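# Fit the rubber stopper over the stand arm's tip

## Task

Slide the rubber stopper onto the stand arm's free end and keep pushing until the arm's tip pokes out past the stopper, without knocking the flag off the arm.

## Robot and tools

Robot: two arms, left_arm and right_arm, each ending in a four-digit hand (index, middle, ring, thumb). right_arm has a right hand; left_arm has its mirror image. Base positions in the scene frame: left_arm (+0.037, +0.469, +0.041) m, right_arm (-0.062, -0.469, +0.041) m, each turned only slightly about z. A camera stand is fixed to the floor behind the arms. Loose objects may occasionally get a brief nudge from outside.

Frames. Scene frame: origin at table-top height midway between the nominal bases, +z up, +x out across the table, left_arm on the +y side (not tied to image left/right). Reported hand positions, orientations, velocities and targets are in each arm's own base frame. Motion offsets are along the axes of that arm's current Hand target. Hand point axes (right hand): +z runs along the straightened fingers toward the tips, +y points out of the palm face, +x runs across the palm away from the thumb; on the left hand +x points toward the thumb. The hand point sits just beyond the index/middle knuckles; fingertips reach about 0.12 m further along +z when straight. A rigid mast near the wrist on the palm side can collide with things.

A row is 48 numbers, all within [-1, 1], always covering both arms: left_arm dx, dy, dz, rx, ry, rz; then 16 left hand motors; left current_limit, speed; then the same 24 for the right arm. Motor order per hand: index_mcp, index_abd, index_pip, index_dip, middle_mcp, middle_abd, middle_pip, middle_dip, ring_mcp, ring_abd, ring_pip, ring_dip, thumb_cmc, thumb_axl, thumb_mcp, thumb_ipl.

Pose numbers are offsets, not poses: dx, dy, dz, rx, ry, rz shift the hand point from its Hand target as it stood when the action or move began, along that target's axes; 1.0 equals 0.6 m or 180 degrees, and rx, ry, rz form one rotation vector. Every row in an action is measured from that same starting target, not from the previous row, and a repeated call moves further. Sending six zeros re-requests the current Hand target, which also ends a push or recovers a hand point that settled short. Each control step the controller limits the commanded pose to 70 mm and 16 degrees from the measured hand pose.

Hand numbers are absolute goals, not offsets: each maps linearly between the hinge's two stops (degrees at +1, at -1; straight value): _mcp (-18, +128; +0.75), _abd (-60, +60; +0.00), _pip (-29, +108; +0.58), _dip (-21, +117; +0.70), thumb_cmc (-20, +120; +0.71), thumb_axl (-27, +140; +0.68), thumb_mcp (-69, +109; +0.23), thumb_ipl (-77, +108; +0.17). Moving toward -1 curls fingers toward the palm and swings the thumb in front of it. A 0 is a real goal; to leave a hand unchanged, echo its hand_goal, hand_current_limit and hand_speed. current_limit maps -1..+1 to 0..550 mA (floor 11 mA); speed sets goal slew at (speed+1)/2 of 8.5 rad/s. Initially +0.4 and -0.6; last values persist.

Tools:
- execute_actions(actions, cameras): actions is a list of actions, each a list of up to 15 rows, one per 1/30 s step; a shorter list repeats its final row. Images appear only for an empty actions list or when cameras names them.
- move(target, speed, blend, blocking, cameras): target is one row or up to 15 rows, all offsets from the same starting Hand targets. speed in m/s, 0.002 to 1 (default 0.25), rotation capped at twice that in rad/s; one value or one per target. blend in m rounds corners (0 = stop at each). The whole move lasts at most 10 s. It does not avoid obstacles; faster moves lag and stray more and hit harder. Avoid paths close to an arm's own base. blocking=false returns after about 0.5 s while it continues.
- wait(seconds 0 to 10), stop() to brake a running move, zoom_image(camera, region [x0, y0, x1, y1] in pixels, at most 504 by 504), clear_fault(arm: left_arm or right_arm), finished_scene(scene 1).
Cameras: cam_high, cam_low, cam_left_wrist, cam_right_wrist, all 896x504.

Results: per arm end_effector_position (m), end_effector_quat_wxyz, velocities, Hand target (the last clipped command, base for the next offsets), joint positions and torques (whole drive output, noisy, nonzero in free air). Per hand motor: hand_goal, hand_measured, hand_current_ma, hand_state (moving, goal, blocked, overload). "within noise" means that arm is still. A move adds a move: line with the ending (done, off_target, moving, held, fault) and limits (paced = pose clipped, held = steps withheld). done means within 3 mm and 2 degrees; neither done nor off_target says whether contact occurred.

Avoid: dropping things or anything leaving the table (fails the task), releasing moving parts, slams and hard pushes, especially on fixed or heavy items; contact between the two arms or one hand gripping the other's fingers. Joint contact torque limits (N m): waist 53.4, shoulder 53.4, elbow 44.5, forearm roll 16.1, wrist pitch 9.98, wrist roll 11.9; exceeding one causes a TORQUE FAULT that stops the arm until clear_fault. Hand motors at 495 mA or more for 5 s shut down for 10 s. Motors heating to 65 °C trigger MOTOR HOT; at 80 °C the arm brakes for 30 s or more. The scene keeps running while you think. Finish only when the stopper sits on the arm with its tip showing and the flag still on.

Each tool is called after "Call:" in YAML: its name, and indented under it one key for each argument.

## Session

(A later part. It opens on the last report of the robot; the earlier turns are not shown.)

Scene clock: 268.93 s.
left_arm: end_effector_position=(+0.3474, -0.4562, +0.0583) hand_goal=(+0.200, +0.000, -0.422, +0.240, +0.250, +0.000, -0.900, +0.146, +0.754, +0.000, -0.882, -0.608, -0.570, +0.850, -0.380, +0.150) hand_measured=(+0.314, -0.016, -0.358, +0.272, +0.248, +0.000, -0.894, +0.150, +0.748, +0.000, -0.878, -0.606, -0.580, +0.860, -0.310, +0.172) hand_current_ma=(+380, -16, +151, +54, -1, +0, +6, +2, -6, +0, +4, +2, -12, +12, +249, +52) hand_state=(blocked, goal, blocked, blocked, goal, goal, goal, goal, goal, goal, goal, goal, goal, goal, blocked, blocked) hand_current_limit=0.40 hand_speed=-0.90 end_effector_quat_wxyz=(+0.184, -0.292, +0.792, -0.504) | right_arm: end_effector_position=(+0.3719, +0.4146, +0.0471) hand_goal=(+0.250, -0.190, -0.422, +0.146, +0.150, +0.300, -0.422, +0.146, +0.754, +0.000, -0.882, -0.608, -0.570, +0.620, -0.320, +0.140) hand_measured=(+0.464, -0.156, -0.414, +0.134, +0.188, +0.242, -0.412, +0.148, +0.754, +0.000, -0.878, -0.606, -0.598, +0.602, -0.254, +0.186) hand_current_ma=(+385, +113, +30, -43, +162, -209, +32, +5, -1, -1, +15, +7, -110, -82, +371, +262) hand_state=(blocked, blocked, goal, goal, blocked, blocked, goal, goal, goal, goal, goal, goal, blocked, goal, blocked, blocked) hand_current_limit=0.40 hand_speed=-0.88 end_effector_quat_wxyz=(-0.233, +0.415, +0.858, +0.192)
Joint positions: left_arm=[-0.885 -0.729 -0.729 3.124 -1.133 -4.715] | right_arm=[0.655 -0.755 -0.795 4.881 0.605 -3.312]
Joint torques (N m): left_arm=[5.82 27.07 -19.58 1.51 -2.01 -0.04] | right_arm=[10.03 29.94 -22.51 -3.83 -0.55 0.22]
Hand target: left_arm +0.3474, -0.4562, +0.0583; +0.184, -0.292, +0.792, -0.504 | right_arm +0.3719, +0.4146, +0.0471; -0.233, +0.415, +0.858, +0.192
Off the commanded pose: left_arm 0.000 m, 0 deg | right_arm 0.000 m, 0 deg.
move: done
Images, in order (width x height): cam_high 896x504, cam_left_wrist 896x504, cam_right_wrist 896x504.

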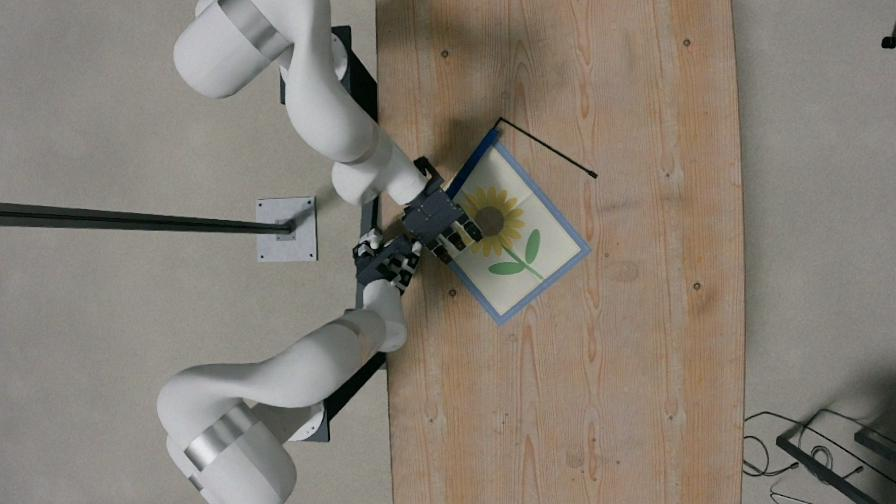

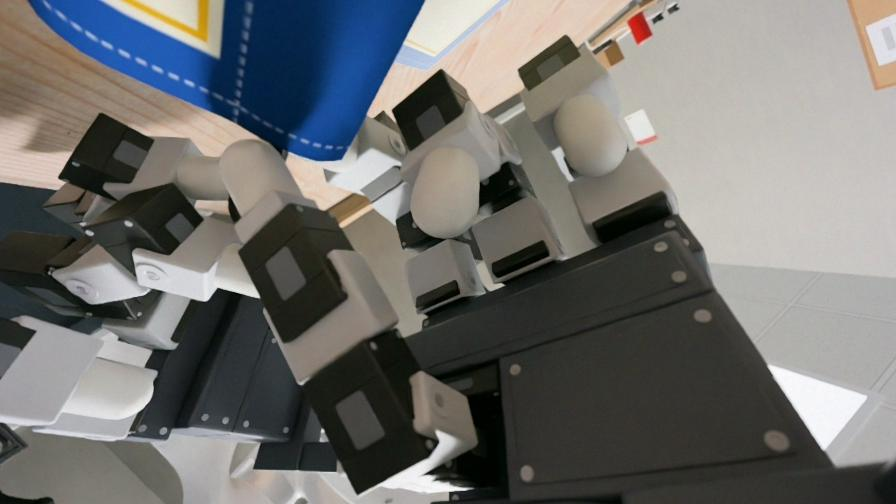

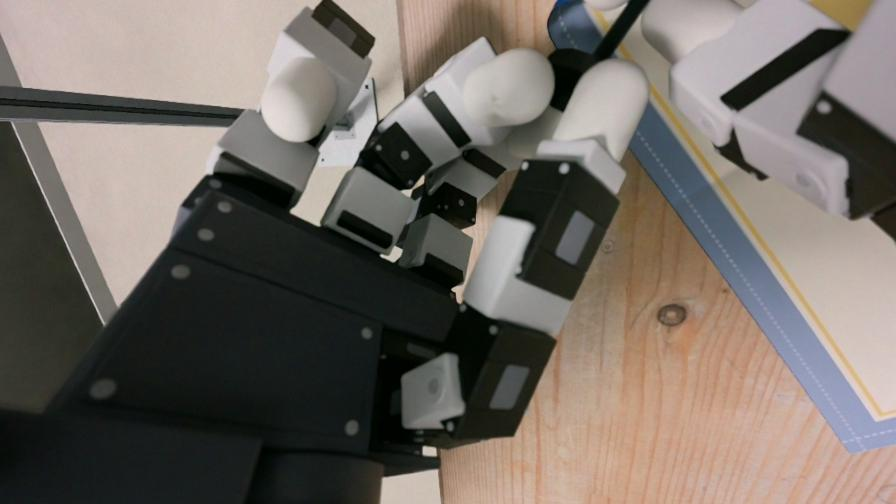

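Call:
move:
  target: [0,0,0,0,0,0,0.2,0,-0.423,0.24,0.25,0,-0.9,0.145,0.753,0,-0.883,-0.609,-0.571,0.85,-0.38,0.15,0.75,-0.9,0,0,0,0,0,0,0.25,-0.19,-0.423,0.145,0.15,0.3,-0.423,0.145,0.753,0,-0.883,-0.609,-0.571,0.62,-0.32,0.14,0.4,-0.88]
  speed: 0.01
  cameras: ["cam_high","cam_left_wrist","cam_right_wrist"]

Call:
zoom_image:
  camera: "cam_right_wrist"
  region: [535, 10, 635, 90]

Call:
zoom_image:
  camera: "cam_high"
  region: [480, 100, 520, 140]

Scene clock: 271.40 s.
left_arm: end_effector_position=(+0.3474, -0.4562, +0.0583) hand_goal=(+0.200, +0.000, -0.422, +0.240, +0.250, +0.000, -0.900, +0.146, +0.754, +0.000, -0.882, -0.608, -0.570, +0.850, -0.380, +0.150) hand_measured=(+0.314, -0.016, -0.358, +0.272, +0.248, +0.000, -0.894, +0.150, +0.748, +0.000, -0.878, -0.606, -0.580, +0.860, -0.310, +0.172) hand_current_ma=(+380, -16, +151, +54, -1, +0, +6, +2, -6, +0, +4, +2, -12, +12, +249, +52) hand_state=(blocked, goal, blocked, blocked, goal, goal, goal, goal, goal, goal, goal, goal, goal, goal, blocked, blocked) hand_current_limit=0.75 hand_speed=-0.90 end_effector_quat_wxyz=(+0.184, -0.292, +0.792, -0.504) | right_arm: end_effector_position=(+0.3719, +0.4146, +0.0471) hand_goal=(+0.250, -0.190, -0.422, +0.146, +0.150, +0.300, -0.422, +0.146, +0.754, +0.000, -0.882, -0.608, -0.570, +0.620, -0.320, +0.140) hand_measured=(+0.464, -0.156, -0.414, +0.134, +0.188, +0.242, -0.412, +0.148, +0.754, +0.000, -0.878, -0.606, -0.598, +0.602, -0.254, +0.186) hand_current_ma=(+385, +114, +30, -44, +162, -209, +32, +5, -1, -1, +15, +7, -110, -82, +371, +262) hand_state=(blocked, blocked, goal, goal, blocked, blocked, goal, goal, goal, goal, goal, goal, blocked, goal, blocked, blocked) hand_current_limit=0.40 hand_speed=-0.88 end_effector_quat_wxyz=(-0.233, +0.415, +0.858, +0.192)
Joint positions: left_arm=[-0.885 -0.729 -0.729 3.124 -1.133 -4.715] | right_arm=[0.655 -0.755 -0.795 4.881 0.605 -3.312]
Joint torques (N m): left_arm=[0.85 27.38 -19.22 1.5 -2.24 -0.13] | right_arm=[10.27 30.83 -23.08 -3.88 -0.23 0.1]
Hand target: left_arm +0.3474, -0.4562, +0.0583; +0.184, -0.292, +0.792, -0.504 | right_arm +0.3719, +0.4146, +0.0471; -0.233, +0.415, +0.858, +0.192
Off the commanded pose: left_arm 0.000 m, 0 deg | right_arm 0.000 m, 0 deg.
move: done
Images, in order (width x height): cam_high 896x504, cam_left_wrist 896x504, cam_right_wrist 896x504.

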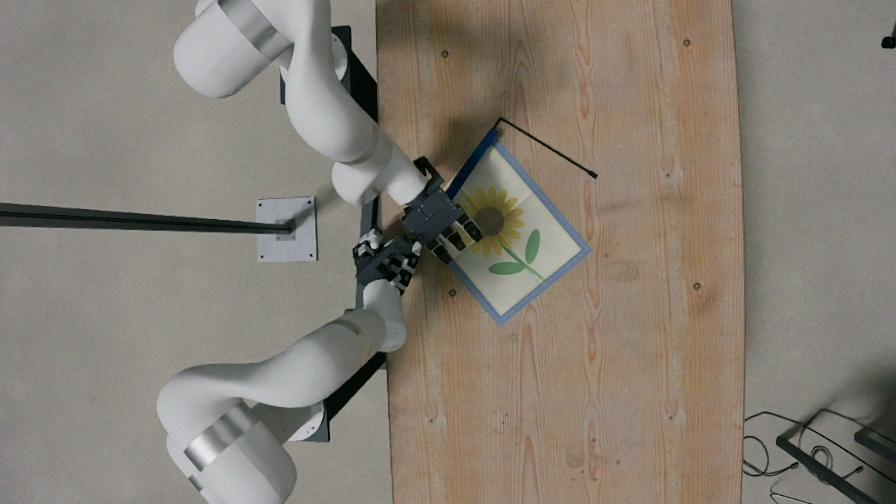

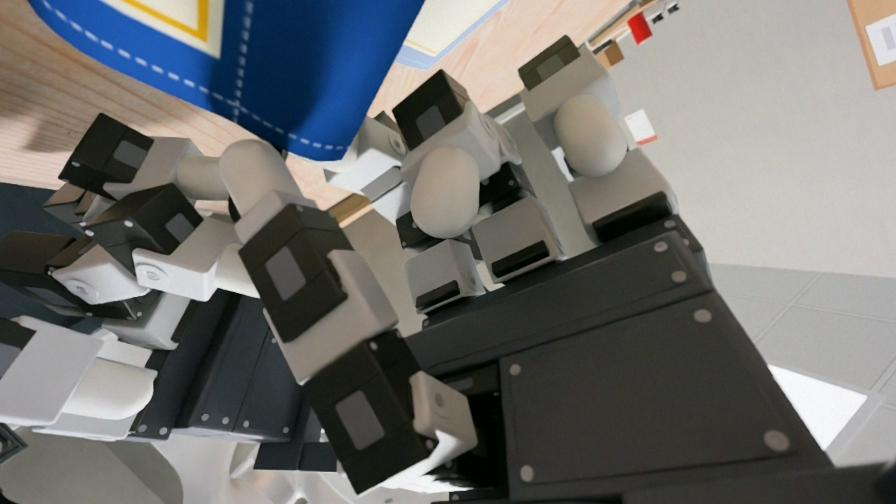

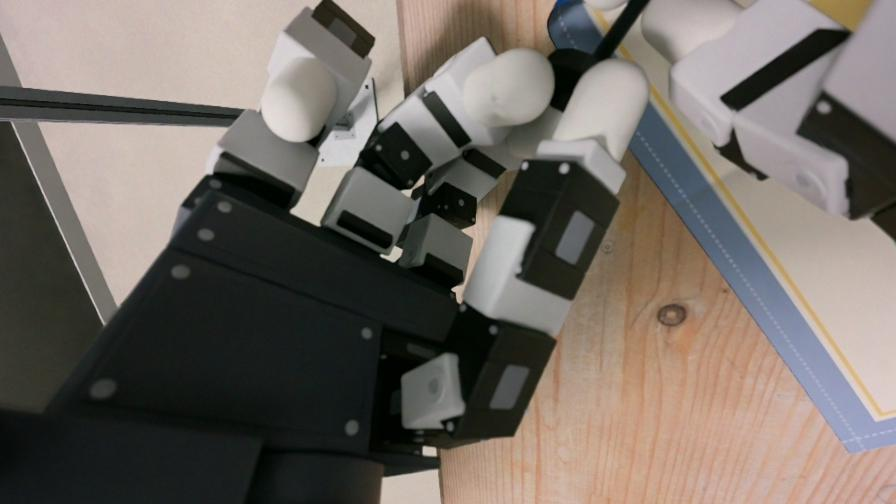

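Scaled by 5.040 from the camera's 896x504 image, which has a finer 1280x720 frame.

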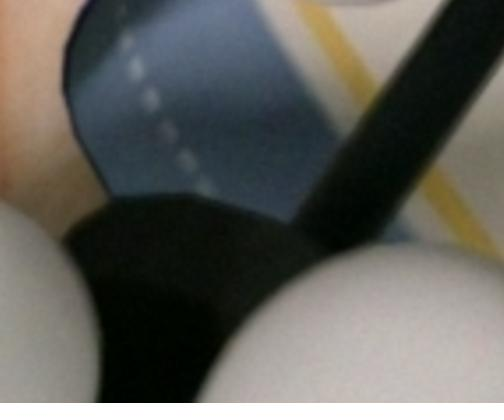

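Scaled by 12.600 from the camera's 896x504 image, which has a finer 1280x720 frame.

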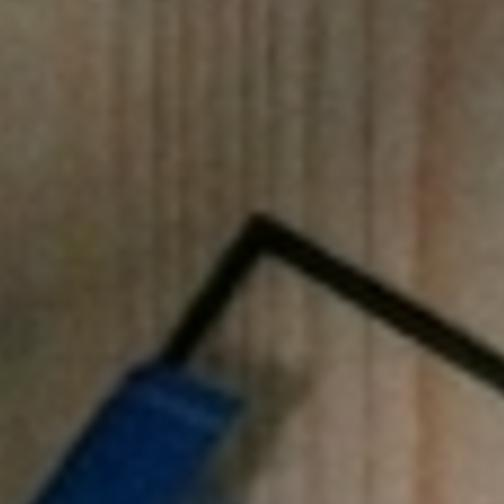

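Call:
move:
  target: [0,0,0,0,0,0,0.165,0,-0.423,0.24,0.25,0,-0.9,0.145,0.753,0,-0.883,-0.609,-0.571,0.85,-0.41,0.15,0.72,-0.9,0,0,0,0,0,0,0.25,-0.19,-0.423,0.145,0.15,0.3,-0.423,0.145,0.753,0,-0.883,-0.609,-0.571,0.62,-0.32,0.14,0.4,-0.88]
  speed: 0.01
  cameras: ["cam_high","cam_left_wrist","cam_right_wrist"]

Call:
zoom_image:
  camera: "cam_right_wrist"
  region: [535, 10, 635, 90]

Call:
zoom_image:
  camera: "cam_left_wrist"
  region: [200, 130, 320, 240]

Scene clock: 272.67 s.
left_arm: end_effector_position=(+0.3474, -0.4562, +0.0583) hand_goal=(+0.166, +0.000, -0.422, +0.240, +0.250, +0.000, -0.900, +0.146, +0.754, +0.000, -0.882, -0.608, -0.570, +0.850, -0.410, +0.150) hand_measured=(+0.312, -0.016, -0.358, +0.272, +0.248, +0.000, -0.894, +0.150, +0.748, +0.000, -0.878, -0.606, -0.580, +0.860, -0.310, +0.174) hand_current_ma=(+473, -16, +155, +54, -1, +0, +6, +2, -6, +0, +4, +2, -12, +12, +417, +55) hand_state=(blocked, goal, blocked, blocked, goal, goal, goal, goal, goal, goal, goal, goal, goal, goal, blocked, blocked) hand_current_limit=0.72 hand_speed=-0.90 end_effector_quat_wxyz=(+0.184, -0.292, +0.792, -0.504) | right_arm: end_effector_position=(+0.3719, +0.4146, +0.0471) hand_goal=(+0.250, -0.190, -0.422, +0.146, +0.150, +0.300, -0.422, +0.146, +0.754, +0.000, -0.882, -0.608, -0.570, +0.620, -0.320, +0.140) hand_measured=(+0.464, -0.156, -0.414, +0.134, +0.188, +0.242, -0.412, +0.148, +0.754, +0.000, -0.878, -0.606, -0.598, +0.602, -0.254, +0.186) hand_current_ma=(+385, +114, +30, -44, +162, -209, +32, +5, -1, -1, +15, +7, -110, -82, +371, +262) hand_state=(blocked, blocked, goal, goal, blocked, blocked, goal, goal, goal, goal, goal, goal, blocked, goal, blocked, blocked) hand_current_limit=0.40 hand_speed=-0.88 end_effector_quat_wxyz=(-0.233, +0.415, +0.858, +0.192)
Joint positions: left_arm=[-0.885 -0.729 -0.729 3.124 -1.133 -4.715] | right_arm=[0.655 -0.755 -0.795 4.881 0.605 -3.312]
Joint torques (N m): left_arm=[-1.73 27.27 -18.84 1.12 -2.31 -0.22] | right_arm=[10.34 30.1 -22.48 -4.11 0.04 0.07]
Hand target: left_arm +0.3474, -0.4562, +0.0583; +0.184, -0.292, +0.792, -0.504 | right_arm +0.3719, +0.4146, +0.0471; -0.233, +0.415, +0.858, +0.192
Off the commanded pose: left_arm 0.000 m, 0 deg | right_arm 0.000 m, 0 deg.
move: done
Images, in order (width x height): cam_high 896x504, cam_left_wrist 896x504, cam_right_wrist 896x504.

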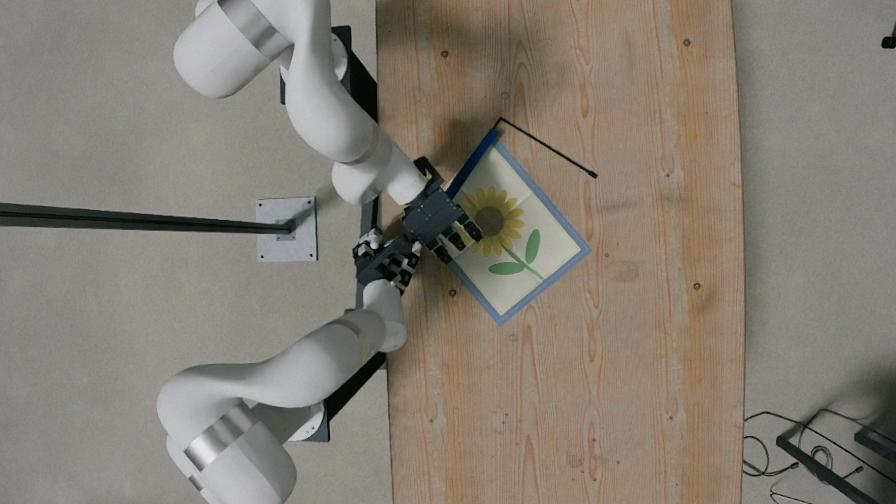

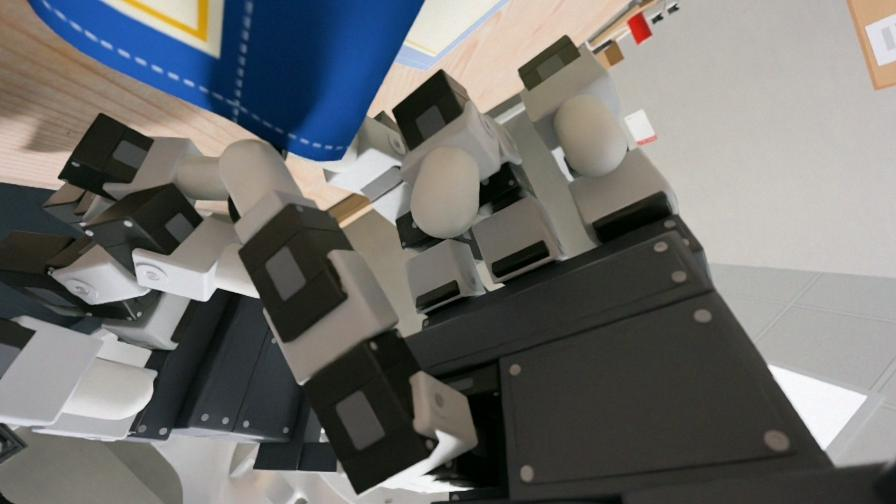

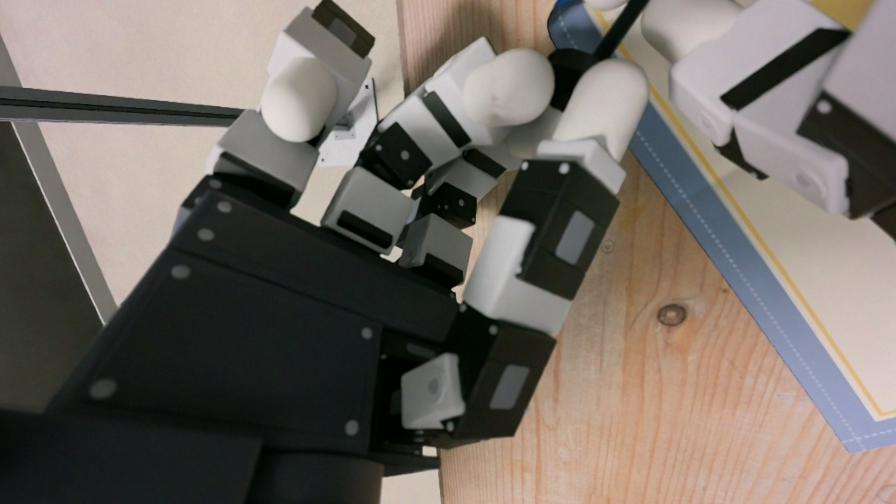

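Scaled by 5.040 from the camera's 896x504 image, which has a finer 1280x720 frame.

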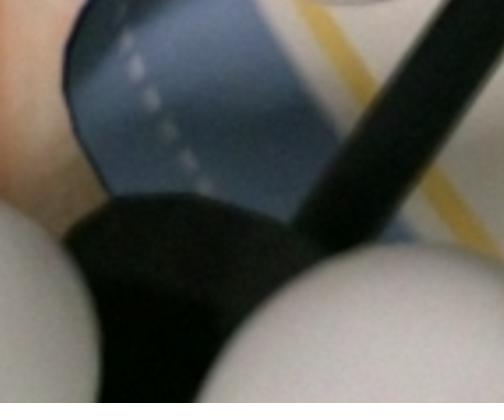

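Scaled by 4.200 from the camera's 896x504 image, which has a finer 1280x720 frame.

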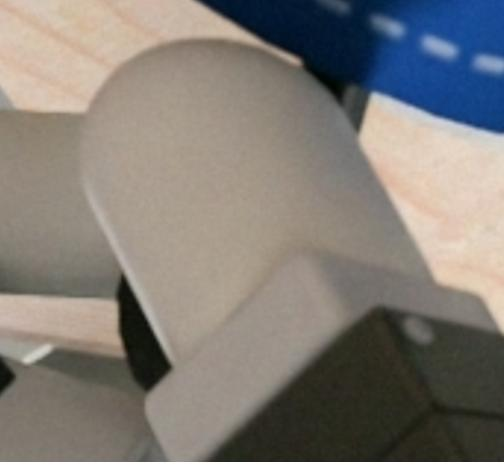

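Call:
move:
  target: [0,0,0,0,0,0,0.165,0,-0.423,0.24,0.25,0,-0.9,0.145,0.753,0,-0.883,-0.609,-0.571,0.85,-0.41,0.15,0.72,-0.9,0.00046,0.00288,0.0017,0,0,0,0.25,-0.19,-0.423,0.145,0.15,0.3,-0.423,0.145,0.753,0,-0.883,-0.609,-0.571,0.62,-0.32,0.14,0.4,-0.88]
  speed: 0.01
  cameras: ["cam_high","cam_left_wrist","cam_right_wrist"]

Call:
zoom_image:
  camera: "cam_right_wrist"
  region: [535, 10, 635, 90]

Call:
zoom_image:
  camera: "cam_high"
  region: [480, 100, 520, 140]

Scene clock: 273.87 s.
left_arm: end_effector_position=(+0.3474, -0.4562, +0.0583) hand_goal=(+0.166, +0.000, -0.422, +0.240, +0.250, +0.000, -0.900, +0.146, +0.754, +0.000, -0.882, -0.608, -0.570, +0.850, -0.410, +0.150) hand_measured=(+0.304, -0.018, -0.352, +0.274, +0.248, +0.000, -0.894, +0.150, +0.748, +0.000, -0.878, -0.606, -0.582, +0.860, -0.310, +0.178) hand_current_ma=(+473, -19, +172, +60, -1, +0, +6, +2, -6, +0, +4, +2, -13, +12, +417, +69) hand_state=(blocked, goal, blocked, blocked, goal, goal, goal, goal, goal, goal, goal, goal, goal, goal, blocked, blocked) hand_current_limit=0.72 hand_speed=-0.90 end_effector_quat_wxyz=(+0.184, -0.292, +0.792, -0.504) | right_arm: end_effector_position=(+0.3729, +0.4163, +0.0466) hand_goal=(+0.250, -0.190, -0.422, +0.146, +0.150, +0.300, -0.422, +0.146, +0.754, +0.000, -0.882, -0.608, -0.570, +0.620, -0.320, +0.140) hand_measured=(+0.464, -0.156, -0.420, +0.130, +0.184, +0.246, -0.414, +0.148, +0.754, +0.000, -0.878, -0.606, -0.598, +0.602, -0.254, +0.186) hand_current_ma=(+385, +119, +6, -61, +144, -195, +29, +5, -1, -1, +15, +7, -110, -82, +380, +262) hand_state=(blocked, blocked, goal, goal, blocked, blocked, goal, goal, goal, goal, goal, goal, blocked, goal, blocked, blocked) hand_current_limit=0.40 hand_speed=-0.88 end_effector_quat_wxyz=(-0.233, +0.415, +0.858, +0.192)
Joint positions: left_arm=[-0.885 -0.729 -0.729 3.124 -1.133 -4.715] | right_arm=[0.657 -0.758 -0.8 4.879 0.605 -3.308]
Joint torques (N m): left_arm=[-3.67 28.39 -19 1.22 -2.35 -0.3] | right_arm=[11.39 30.69 -22.67 -4.27 -0.41 -0.01]
Hand target: left_arm +0.3474, -0.4562, +0.0583; +0.184, -0.292, +0.792, -0.504 | right_arm +0.3729, +0.4163, +0.0466; -0.233, +0.415, +0.858, +0.192
Off the commanded pose: left_arm 0.000 m, 0 deg | right_arm 0.000 m, 0 deg.
move: done
Images, in order (width x height): cam_high 896x504, cam_left_wrist 896x504, cam_right_wrist 896x504.

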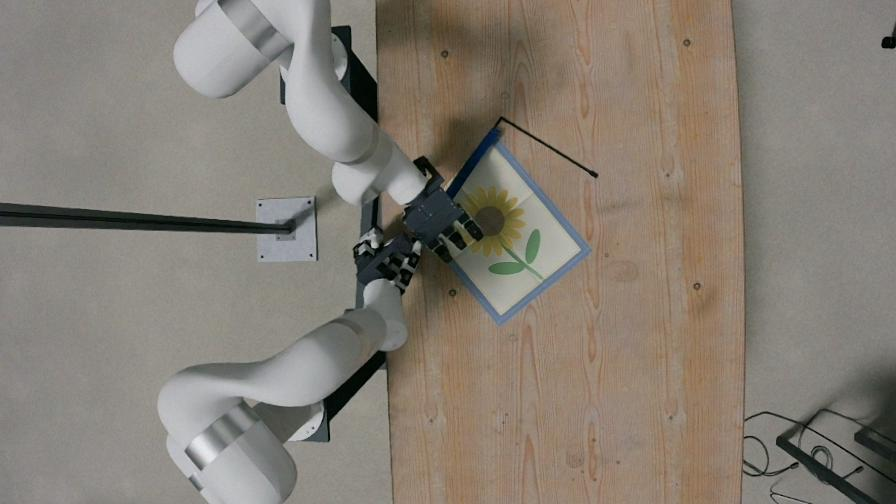

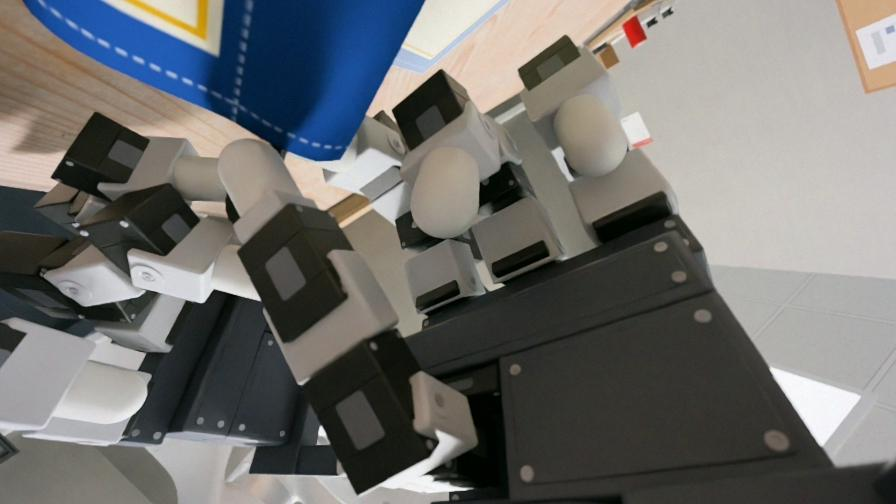

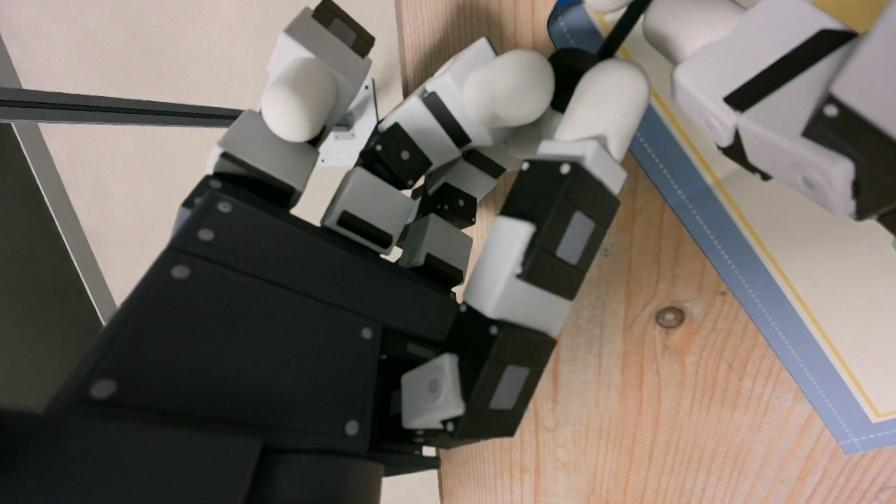

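Scaled by 5.040 from the camera's 896x504 image, which has a finer 1280x720 frame.

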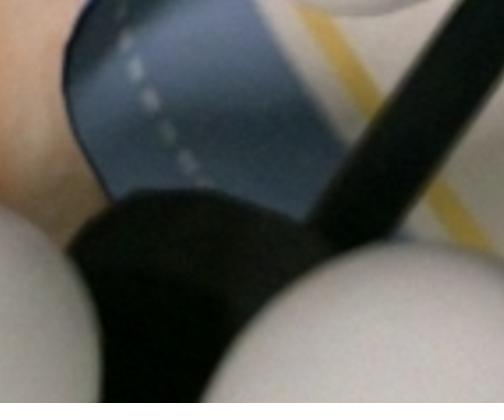

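Scaled by 12.600 from the camera's 896x504 image, which has a finer 1280x720 frame.

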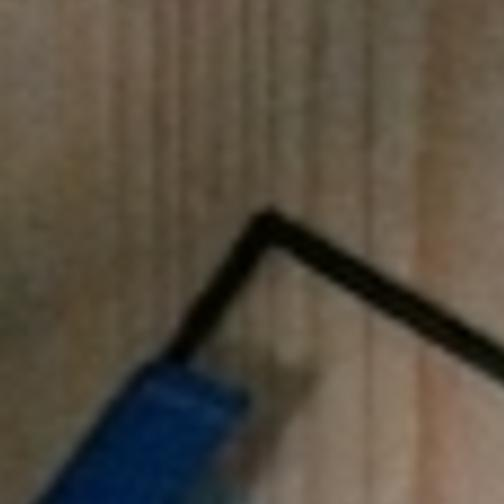

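Call:
move:
  target: [0,0,0,0,0,0,0.165,0,-0.423,0.24,0.25,0,-0.9,0.145,0.753,0,-0.883,-0.609,-0.571,0.85,-0.41,0.15,0.72,-0.9,-0.0029,-0.00035,-0.0024,0,0,0,0.25,-0.19,-0.423,0.145,0.15,0.3,-0.423,0.145,0.753,0,-0.883,-0.609,-0.571,0.62,-0.32,0.14,0.4,-0.88]
  speed: 0.01
  cameras: ["cam_high","cam_left_wrist","cam_right_wrist"]

Call:
zoom_image:
  camera: "cam_right_wrist"
  region: [535, 10, 635, 90]

Call:
zoom_image:
  camera: "cam_left_wrist"
  region: [200, 140, 300, 240]

Scene clock: 275.30 s.
left_arm: end_effector_position=(+0.3474, -0.4562, +0.0583) hand_goal=(+0.166, +0.000, -0.422, +0.240, +0.250, +0.000, -0.900, +0.146, +0.754, +0.000, -0.882, -0.608, -0.570, +0.850, -0.410, +0.150) hand_measured=(+0.304, -0.018, -0.352, +0.274, +0.248, +0.000, -0.894, +0.150, +0.748, +0.000, -0.878, -0.606, -0.582, +0.860, -0.310, +0.178) hand_current_ma=(+473, -19, +173, +60, -1, +0, +6, +2, -6, +0, +4, +2, -13, +12, +417, +69) hand_state=(blocked, goal, blocked, blocked, goal, goal, goal, goal, goal, goal, goal, goal, goal, goal, blocked, blocked) hand_current_limit=0.72 hand_speed=-0.90 end_effector_quat_wxyz=(+0.184, -0.292, +0.792, -0.504) | right_arm: end_effector_position=(+0.3741, +0.4144, +0.0468) hand_goal=(+0.250, -0.190, -0.422, +0.146, +0.150, +0.300, -0.422, +0.146, +0.754, +0.000, -0.882, -0.608, -0.570, +0.620, -0.320, +0.140) hand_measured=(+0.464, -0.156, -0.416, +0.134, +0.184, +0.246, -0.412, +0.148, +0.754, +0.000, -0.878, -0.606, -0.600, +0.602, -0.252, +0.186) hand_current_ma=(+385, +119, +19, -45, +143, -194, +33, +5, -1, -1, +15, +7, -117, -84, +381, +262) hand_state=(blocked, blocked, goal, goal, blocked, blocked, goal, goal, goal, goal, goal, goal, blocked, goal, blocked, blocked) hand_current_limit=0.40 hand_speed=-0.88 end_effector_quat_wxyz=(-0.233, +0.415, +0.858, +0.192)
Joint positions: left_arm=[-0.885 -0.729 -0.729 3.124 -1.133 -4.715] | right_arm=[0.652 -0.758 -0.799 4.874 0.605 -3.308]
Joint torques (N m): left_arm=[-7.32 28.84 -19.21 1.52 -2.45 -0.38] | right_arm=[-12.8 62.48 -4.91 -3.73 1.22 -1]
Hand target: left_arm +0.3474, -0.4562, +0.0583; +0.184, -0.292, +0.792, -0.504 | right_arm +0.3740, +0.4144, +0.0468; -0.233, +0.415, +0.858, +0.192
Off the commanded pose: left_arm 0.000 m, 0 deg | right_arm 0.000 m, 0 deg.
move: done
Images, in order (width x height): cam_high 896x504, cam_left_wrist 896x504, cam_right_wrist 896x504.

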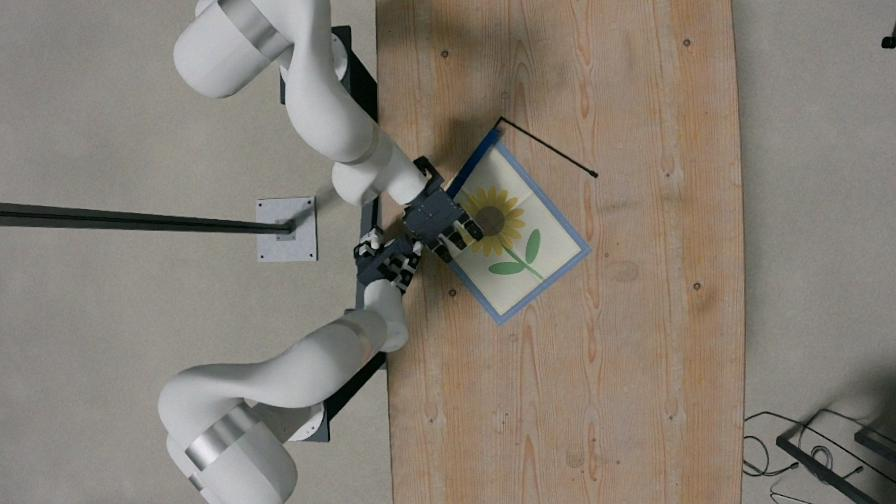

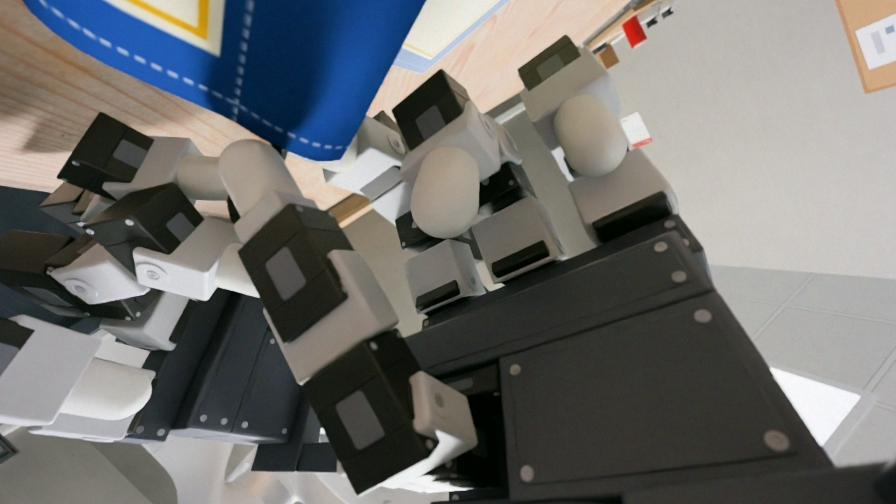

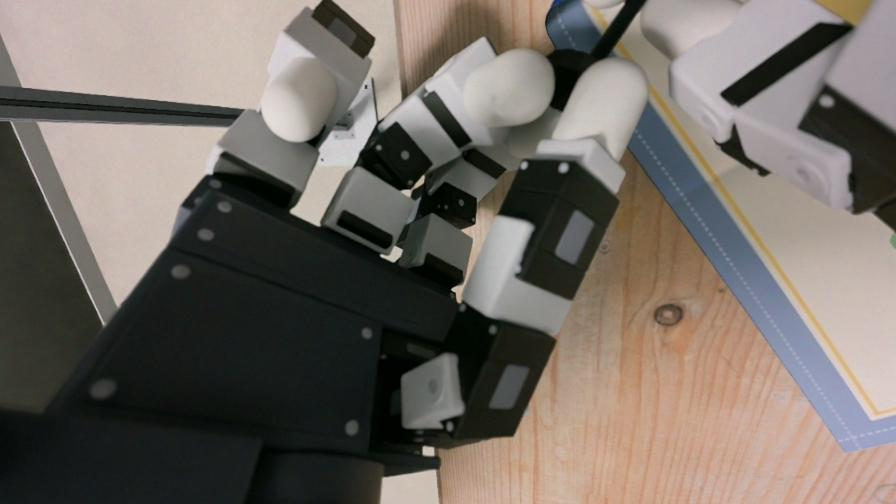

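Scaled by 5.040 from the camera's 896x504 image, which has a finer 1280x720 frame.

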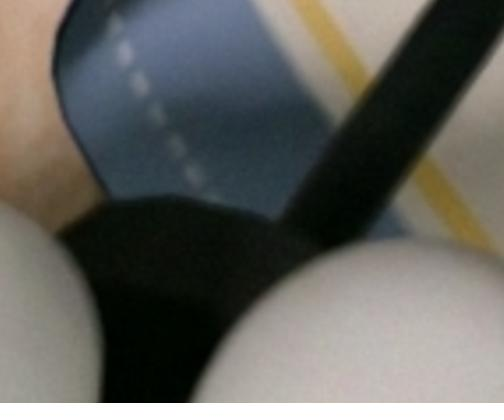

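Scaled by 5.040 from the camera's 896x504 image, which has a finer 1280x720 frame.

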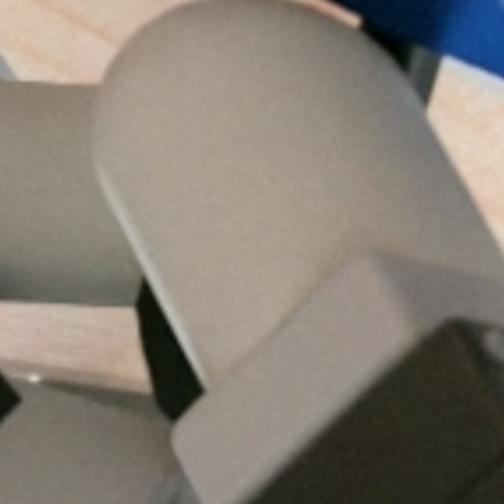

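Call:
zoom_image:
  camera: "cam_left_wrist"
  region: [268, 138, 294, 168]

Scaled by 16.800 from the camera's 896x504 image, which has a finer 1280x720 frame.

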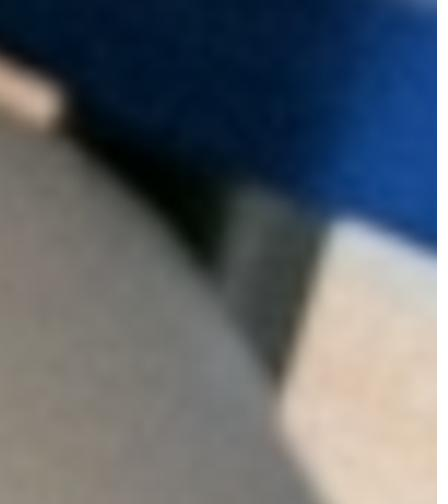

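Call:
execute_actions:
  actions:
    - [[0,0,0,0,0,0,0.165,0,-0.423,0.24,0.25,0,-0.9,0.145,0.753,0,-0.883,-0.609,-0.571,0.85,-0.41,0.15,0.72,-0.9,0,-0.00302,-0.00141,0,0,0,0.25,-0.19,-0.423,0.145,0.15,0.3,-0.423,0.145,0.753,0,-0.883,-0.609,-0.571,0.62,-0.32,0.14,0.4,-0.88]]

Call:
execute_actions:
  actions:
    - [[0,0,0,0,0,0,0.165,0,-0.423,0.24,0.25,0,-0.9,0.145,0.753,0,-0.883,-0.609,-0.571,0.85,-0.41,0.15,0.72,-0.9,0,-0.00151,-0.000705,0,0,0,0.25,-0.19,-0.423,0.145,0.15,0.3,-0.423,0.145,0.753,0,-0.883,-0.609,-0.571,0.62,-0.32,0.14,0.4,-0.88]]
  cameras: ["cam_right_wrist","cam_high","cam_left_wrist"]

Call:
zoom_image:
  camera: "cam_right_wrist"
  region: [535, 10, 635, 90]

Call:
zoom_image:
  camera: "cam_high"
  region: [400, 232, 430, 262]

Scene clock: 278.33 s.
left_arm: end_effector_position=(+0.3474, -0.4562, +0.0583) hand_goal=(+0.166, +0.000, -0.422, +0.240, +0.250, +0.000, -0.900, +0.146, +0.754, +0.000, -0.882, -0.608, -0.570, +0.850, -0.410, +0.150) hand_measured=(+0.304, -0.012, -0.352, +0.274, +0.248, +0.000, -0.894, +0.150, +0.748, +0.000, -0.878, -0.606, -0.578, +0.860, -0.310, +0.178) hand_current_ma=(+473, -12, +173, +60, -1, +0, +6, +2, -6, +0, +4, +2, -9, +14, +417, +69) hand_state=(blocked, goal, blocked, blocked, goal, goal, goal, goal, goal, goal, goal, goal, goal, goal, blocked, blocked) hand_current_limit=0.72 hand_speed=-0.90 end_effector_quat_wxyz=(+0.184, -0.292, +0.792, -0.504) | right_arm: end_effector_position=(+0.3728, +0.4129, +0.0473) hand_goal=(+0.250, -0.190, -0.422, +0.146, +0.150, +0.300, -0.422, +0.146, +0.754, +0.000, -0.882, -0.608, -0.570, +0.620, -0.320, +0.140) hand_measured=(+0.464, -0.156, -0.416, +0.146, +0.184, +0.246, -0.410, +0.148, +0.754, +0.000, -0.878, -0.606, -0.600, +0.602, -0.252, +0.186) hand_current_ma=(+385, +119, +23, +0, +143, -194, +41, +5, -1, -1, +15, +7, -117, -84, +381, +262) hand_state=(blocked, blocked, goal, goal, blocked, blocked, goal, goal, goal, goal, goal, goal, blocked, goal, blocked, blocked) hand_current_limit=0.40 hand_speed=-0.88 end_effector_quat_wxyz=(-0.233, +0.415, +0.858, +0.192)
Joint positions: left_arm=[-0.885 -0.729 -0.729 3.124 -1.133 -4.715] | right_arm=[0.651 -0.754 -0.794 4.877 0.605 -3.312]
Joint torques (N m): left_arm=[-8.19 29.11 -19.4 1.25 -2.51 -0.53] | right_arm=[-13.16 61.55 -2.72 1.98 2.61 -0.9]
Hand target: left_arm +0.3474, -0.4562, +0.0583; +0.184, -0.292, +0.792, -0.504 | right_arm +0.3728, +0.4129, +0.0472; -0.233, +0.415, +0.858, +0.192
Off the commanded pose: left_arm 0.000 m, 0 deg | right_arm 0.000 m, 0 deg.

Scene clock: 279.03 s.
left_arm: end_effector_position=(+0.3474, -0.4562, +0.0583) hand_goal=(+0.166, +0.000, -0.422, +0.240, +0.250, +0.000, -0.900, +0.146, +0.754, +0.000, -0.882, -0.608, -0.570, +0.850, -0.410, +0.150) hand_measured=(+0.304, -0.010, -0.352, +0.274, +0.248, +0.000, -0.894, +0.150, +0.748, +0.000, -0.878, -0.606, -0.578, +0.860, -0.310, +0.178) hand_current_ma=(+473, -9, +173, +60, -1, +0, +6, +2, -6, +0, +4, +2, -9, +15, +417, +69) hand_state=(blocked, goal, blocked, blocked, goal, goal, goal, goal, goal, goal, goal, goal, goal, goal, blocked, blocked) hand_current_limit=0.72 hand_speed=-0.90 end_effector_quat_wxyz=(+0.184, -0.292, +0.792, -0.504) | right_arm: end_effector_position=(+0.3722, +0.4121, +0.0475) hand_goal=(+0.250, -0.190, -0.422, +0.146, +0.150, +0.300, -0.422, +0.146, +0.754, +0.000, -0.882, -0.608, -0.570, +0.620, -0.320, +0.140) hand_measured=(+0.464, -0.156, -0.416, +0.146, +0.184, +0.246, -0.410, +0.148, +0.754, +0.000, -0.878, -0.606, -0.600, +0.602, -0.252, +0.186) hand_current_ma=(+385, +119, +23, +0, +143, -194, +41, +5, -1, -1, +15, +7, -117, -84, +381, +262) hand_state=(blocked, blocked, goal, goal, blocked, blocked, goal, goal, goal, goal, goal, goal, blocked, goal, blocked, blocked) hand_current_limit=0.40 hand_speed=-0.88 end_effector_quat_wxyz=(-0.233, +0.415, +0.858, +0.192)
Joint positions: left_arm=[-0.885 -0.729 -0.729 3.124 -1.133 -4.715] | right_arm=[0.65 -0.753 -0.791 4.878 0.606 -3.314]
Joint torques (N m): left_arm=[-7.2 29.77 -18.96 1.32 -2.41 -0.56] | right_arm=[-13.31 60.77 -1.92 2.3 2.66 -0.84]
Hand target: left_arm +0.3474, -0.4562, +0.0583; +0.184, -0.292, +0.792, -0.504 | right_arm +0.3722, +0.4121, +0.0475; -0.233, +0.415, +0.858, +0.192
Off the commanded pose: left_arm 0.000 m, 0 deg | right_arm 0.000 m, 0 deg.
Images, in order (width x height): cam_high 896x504, cam_left_wrist 896x504, cam_right_wrist 896x504.

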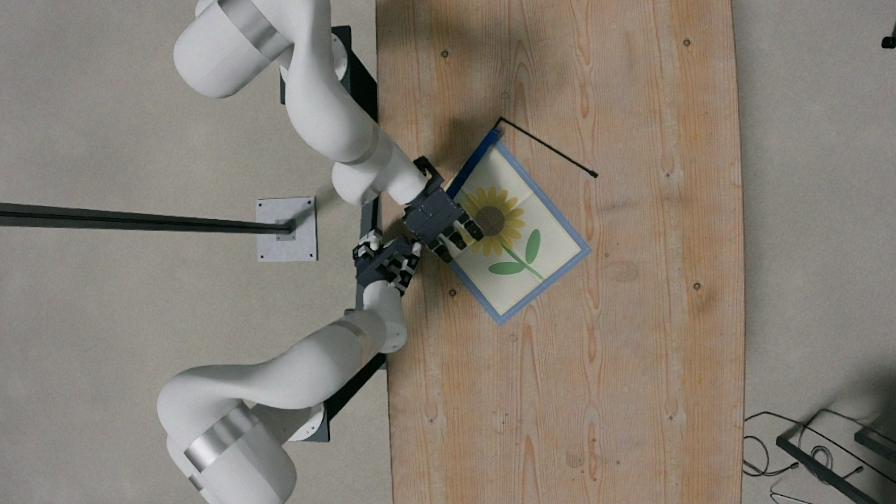

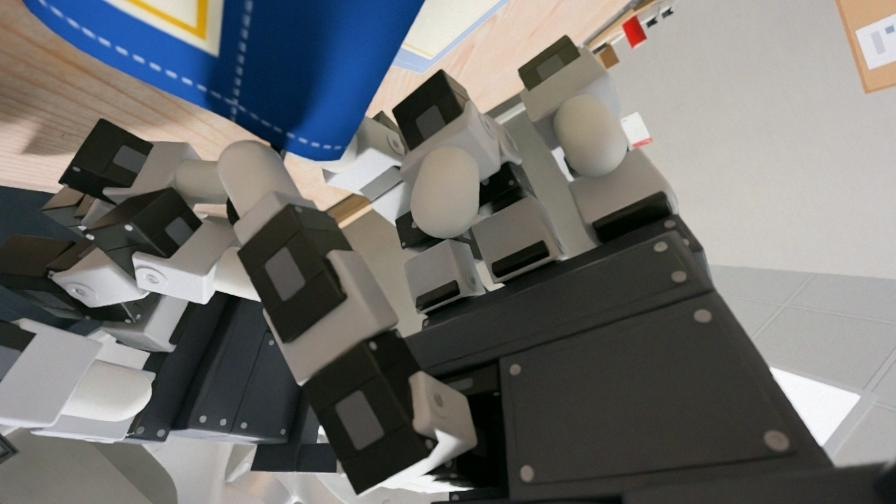

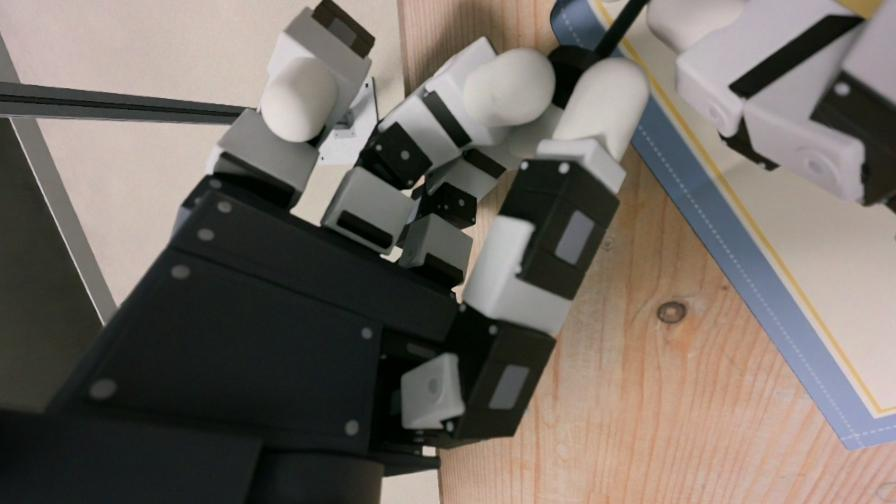

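Scaled by 5.040 from the camera's 896x504 image, which has a finer 1280x720 frame.

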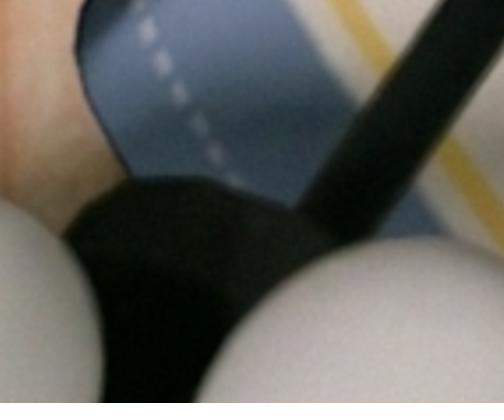

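Scaled by 16.800 from the camera's 896x504 image, which has a finer 1280x720 frame.

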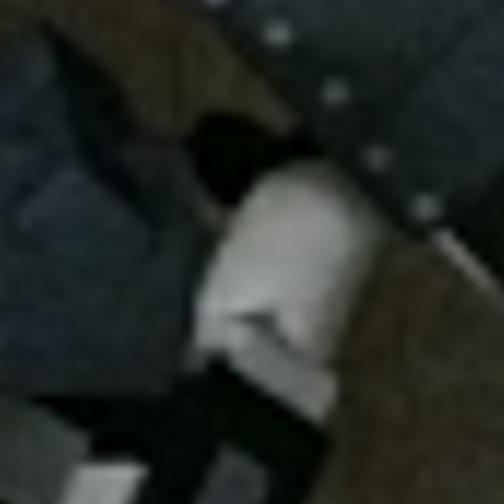

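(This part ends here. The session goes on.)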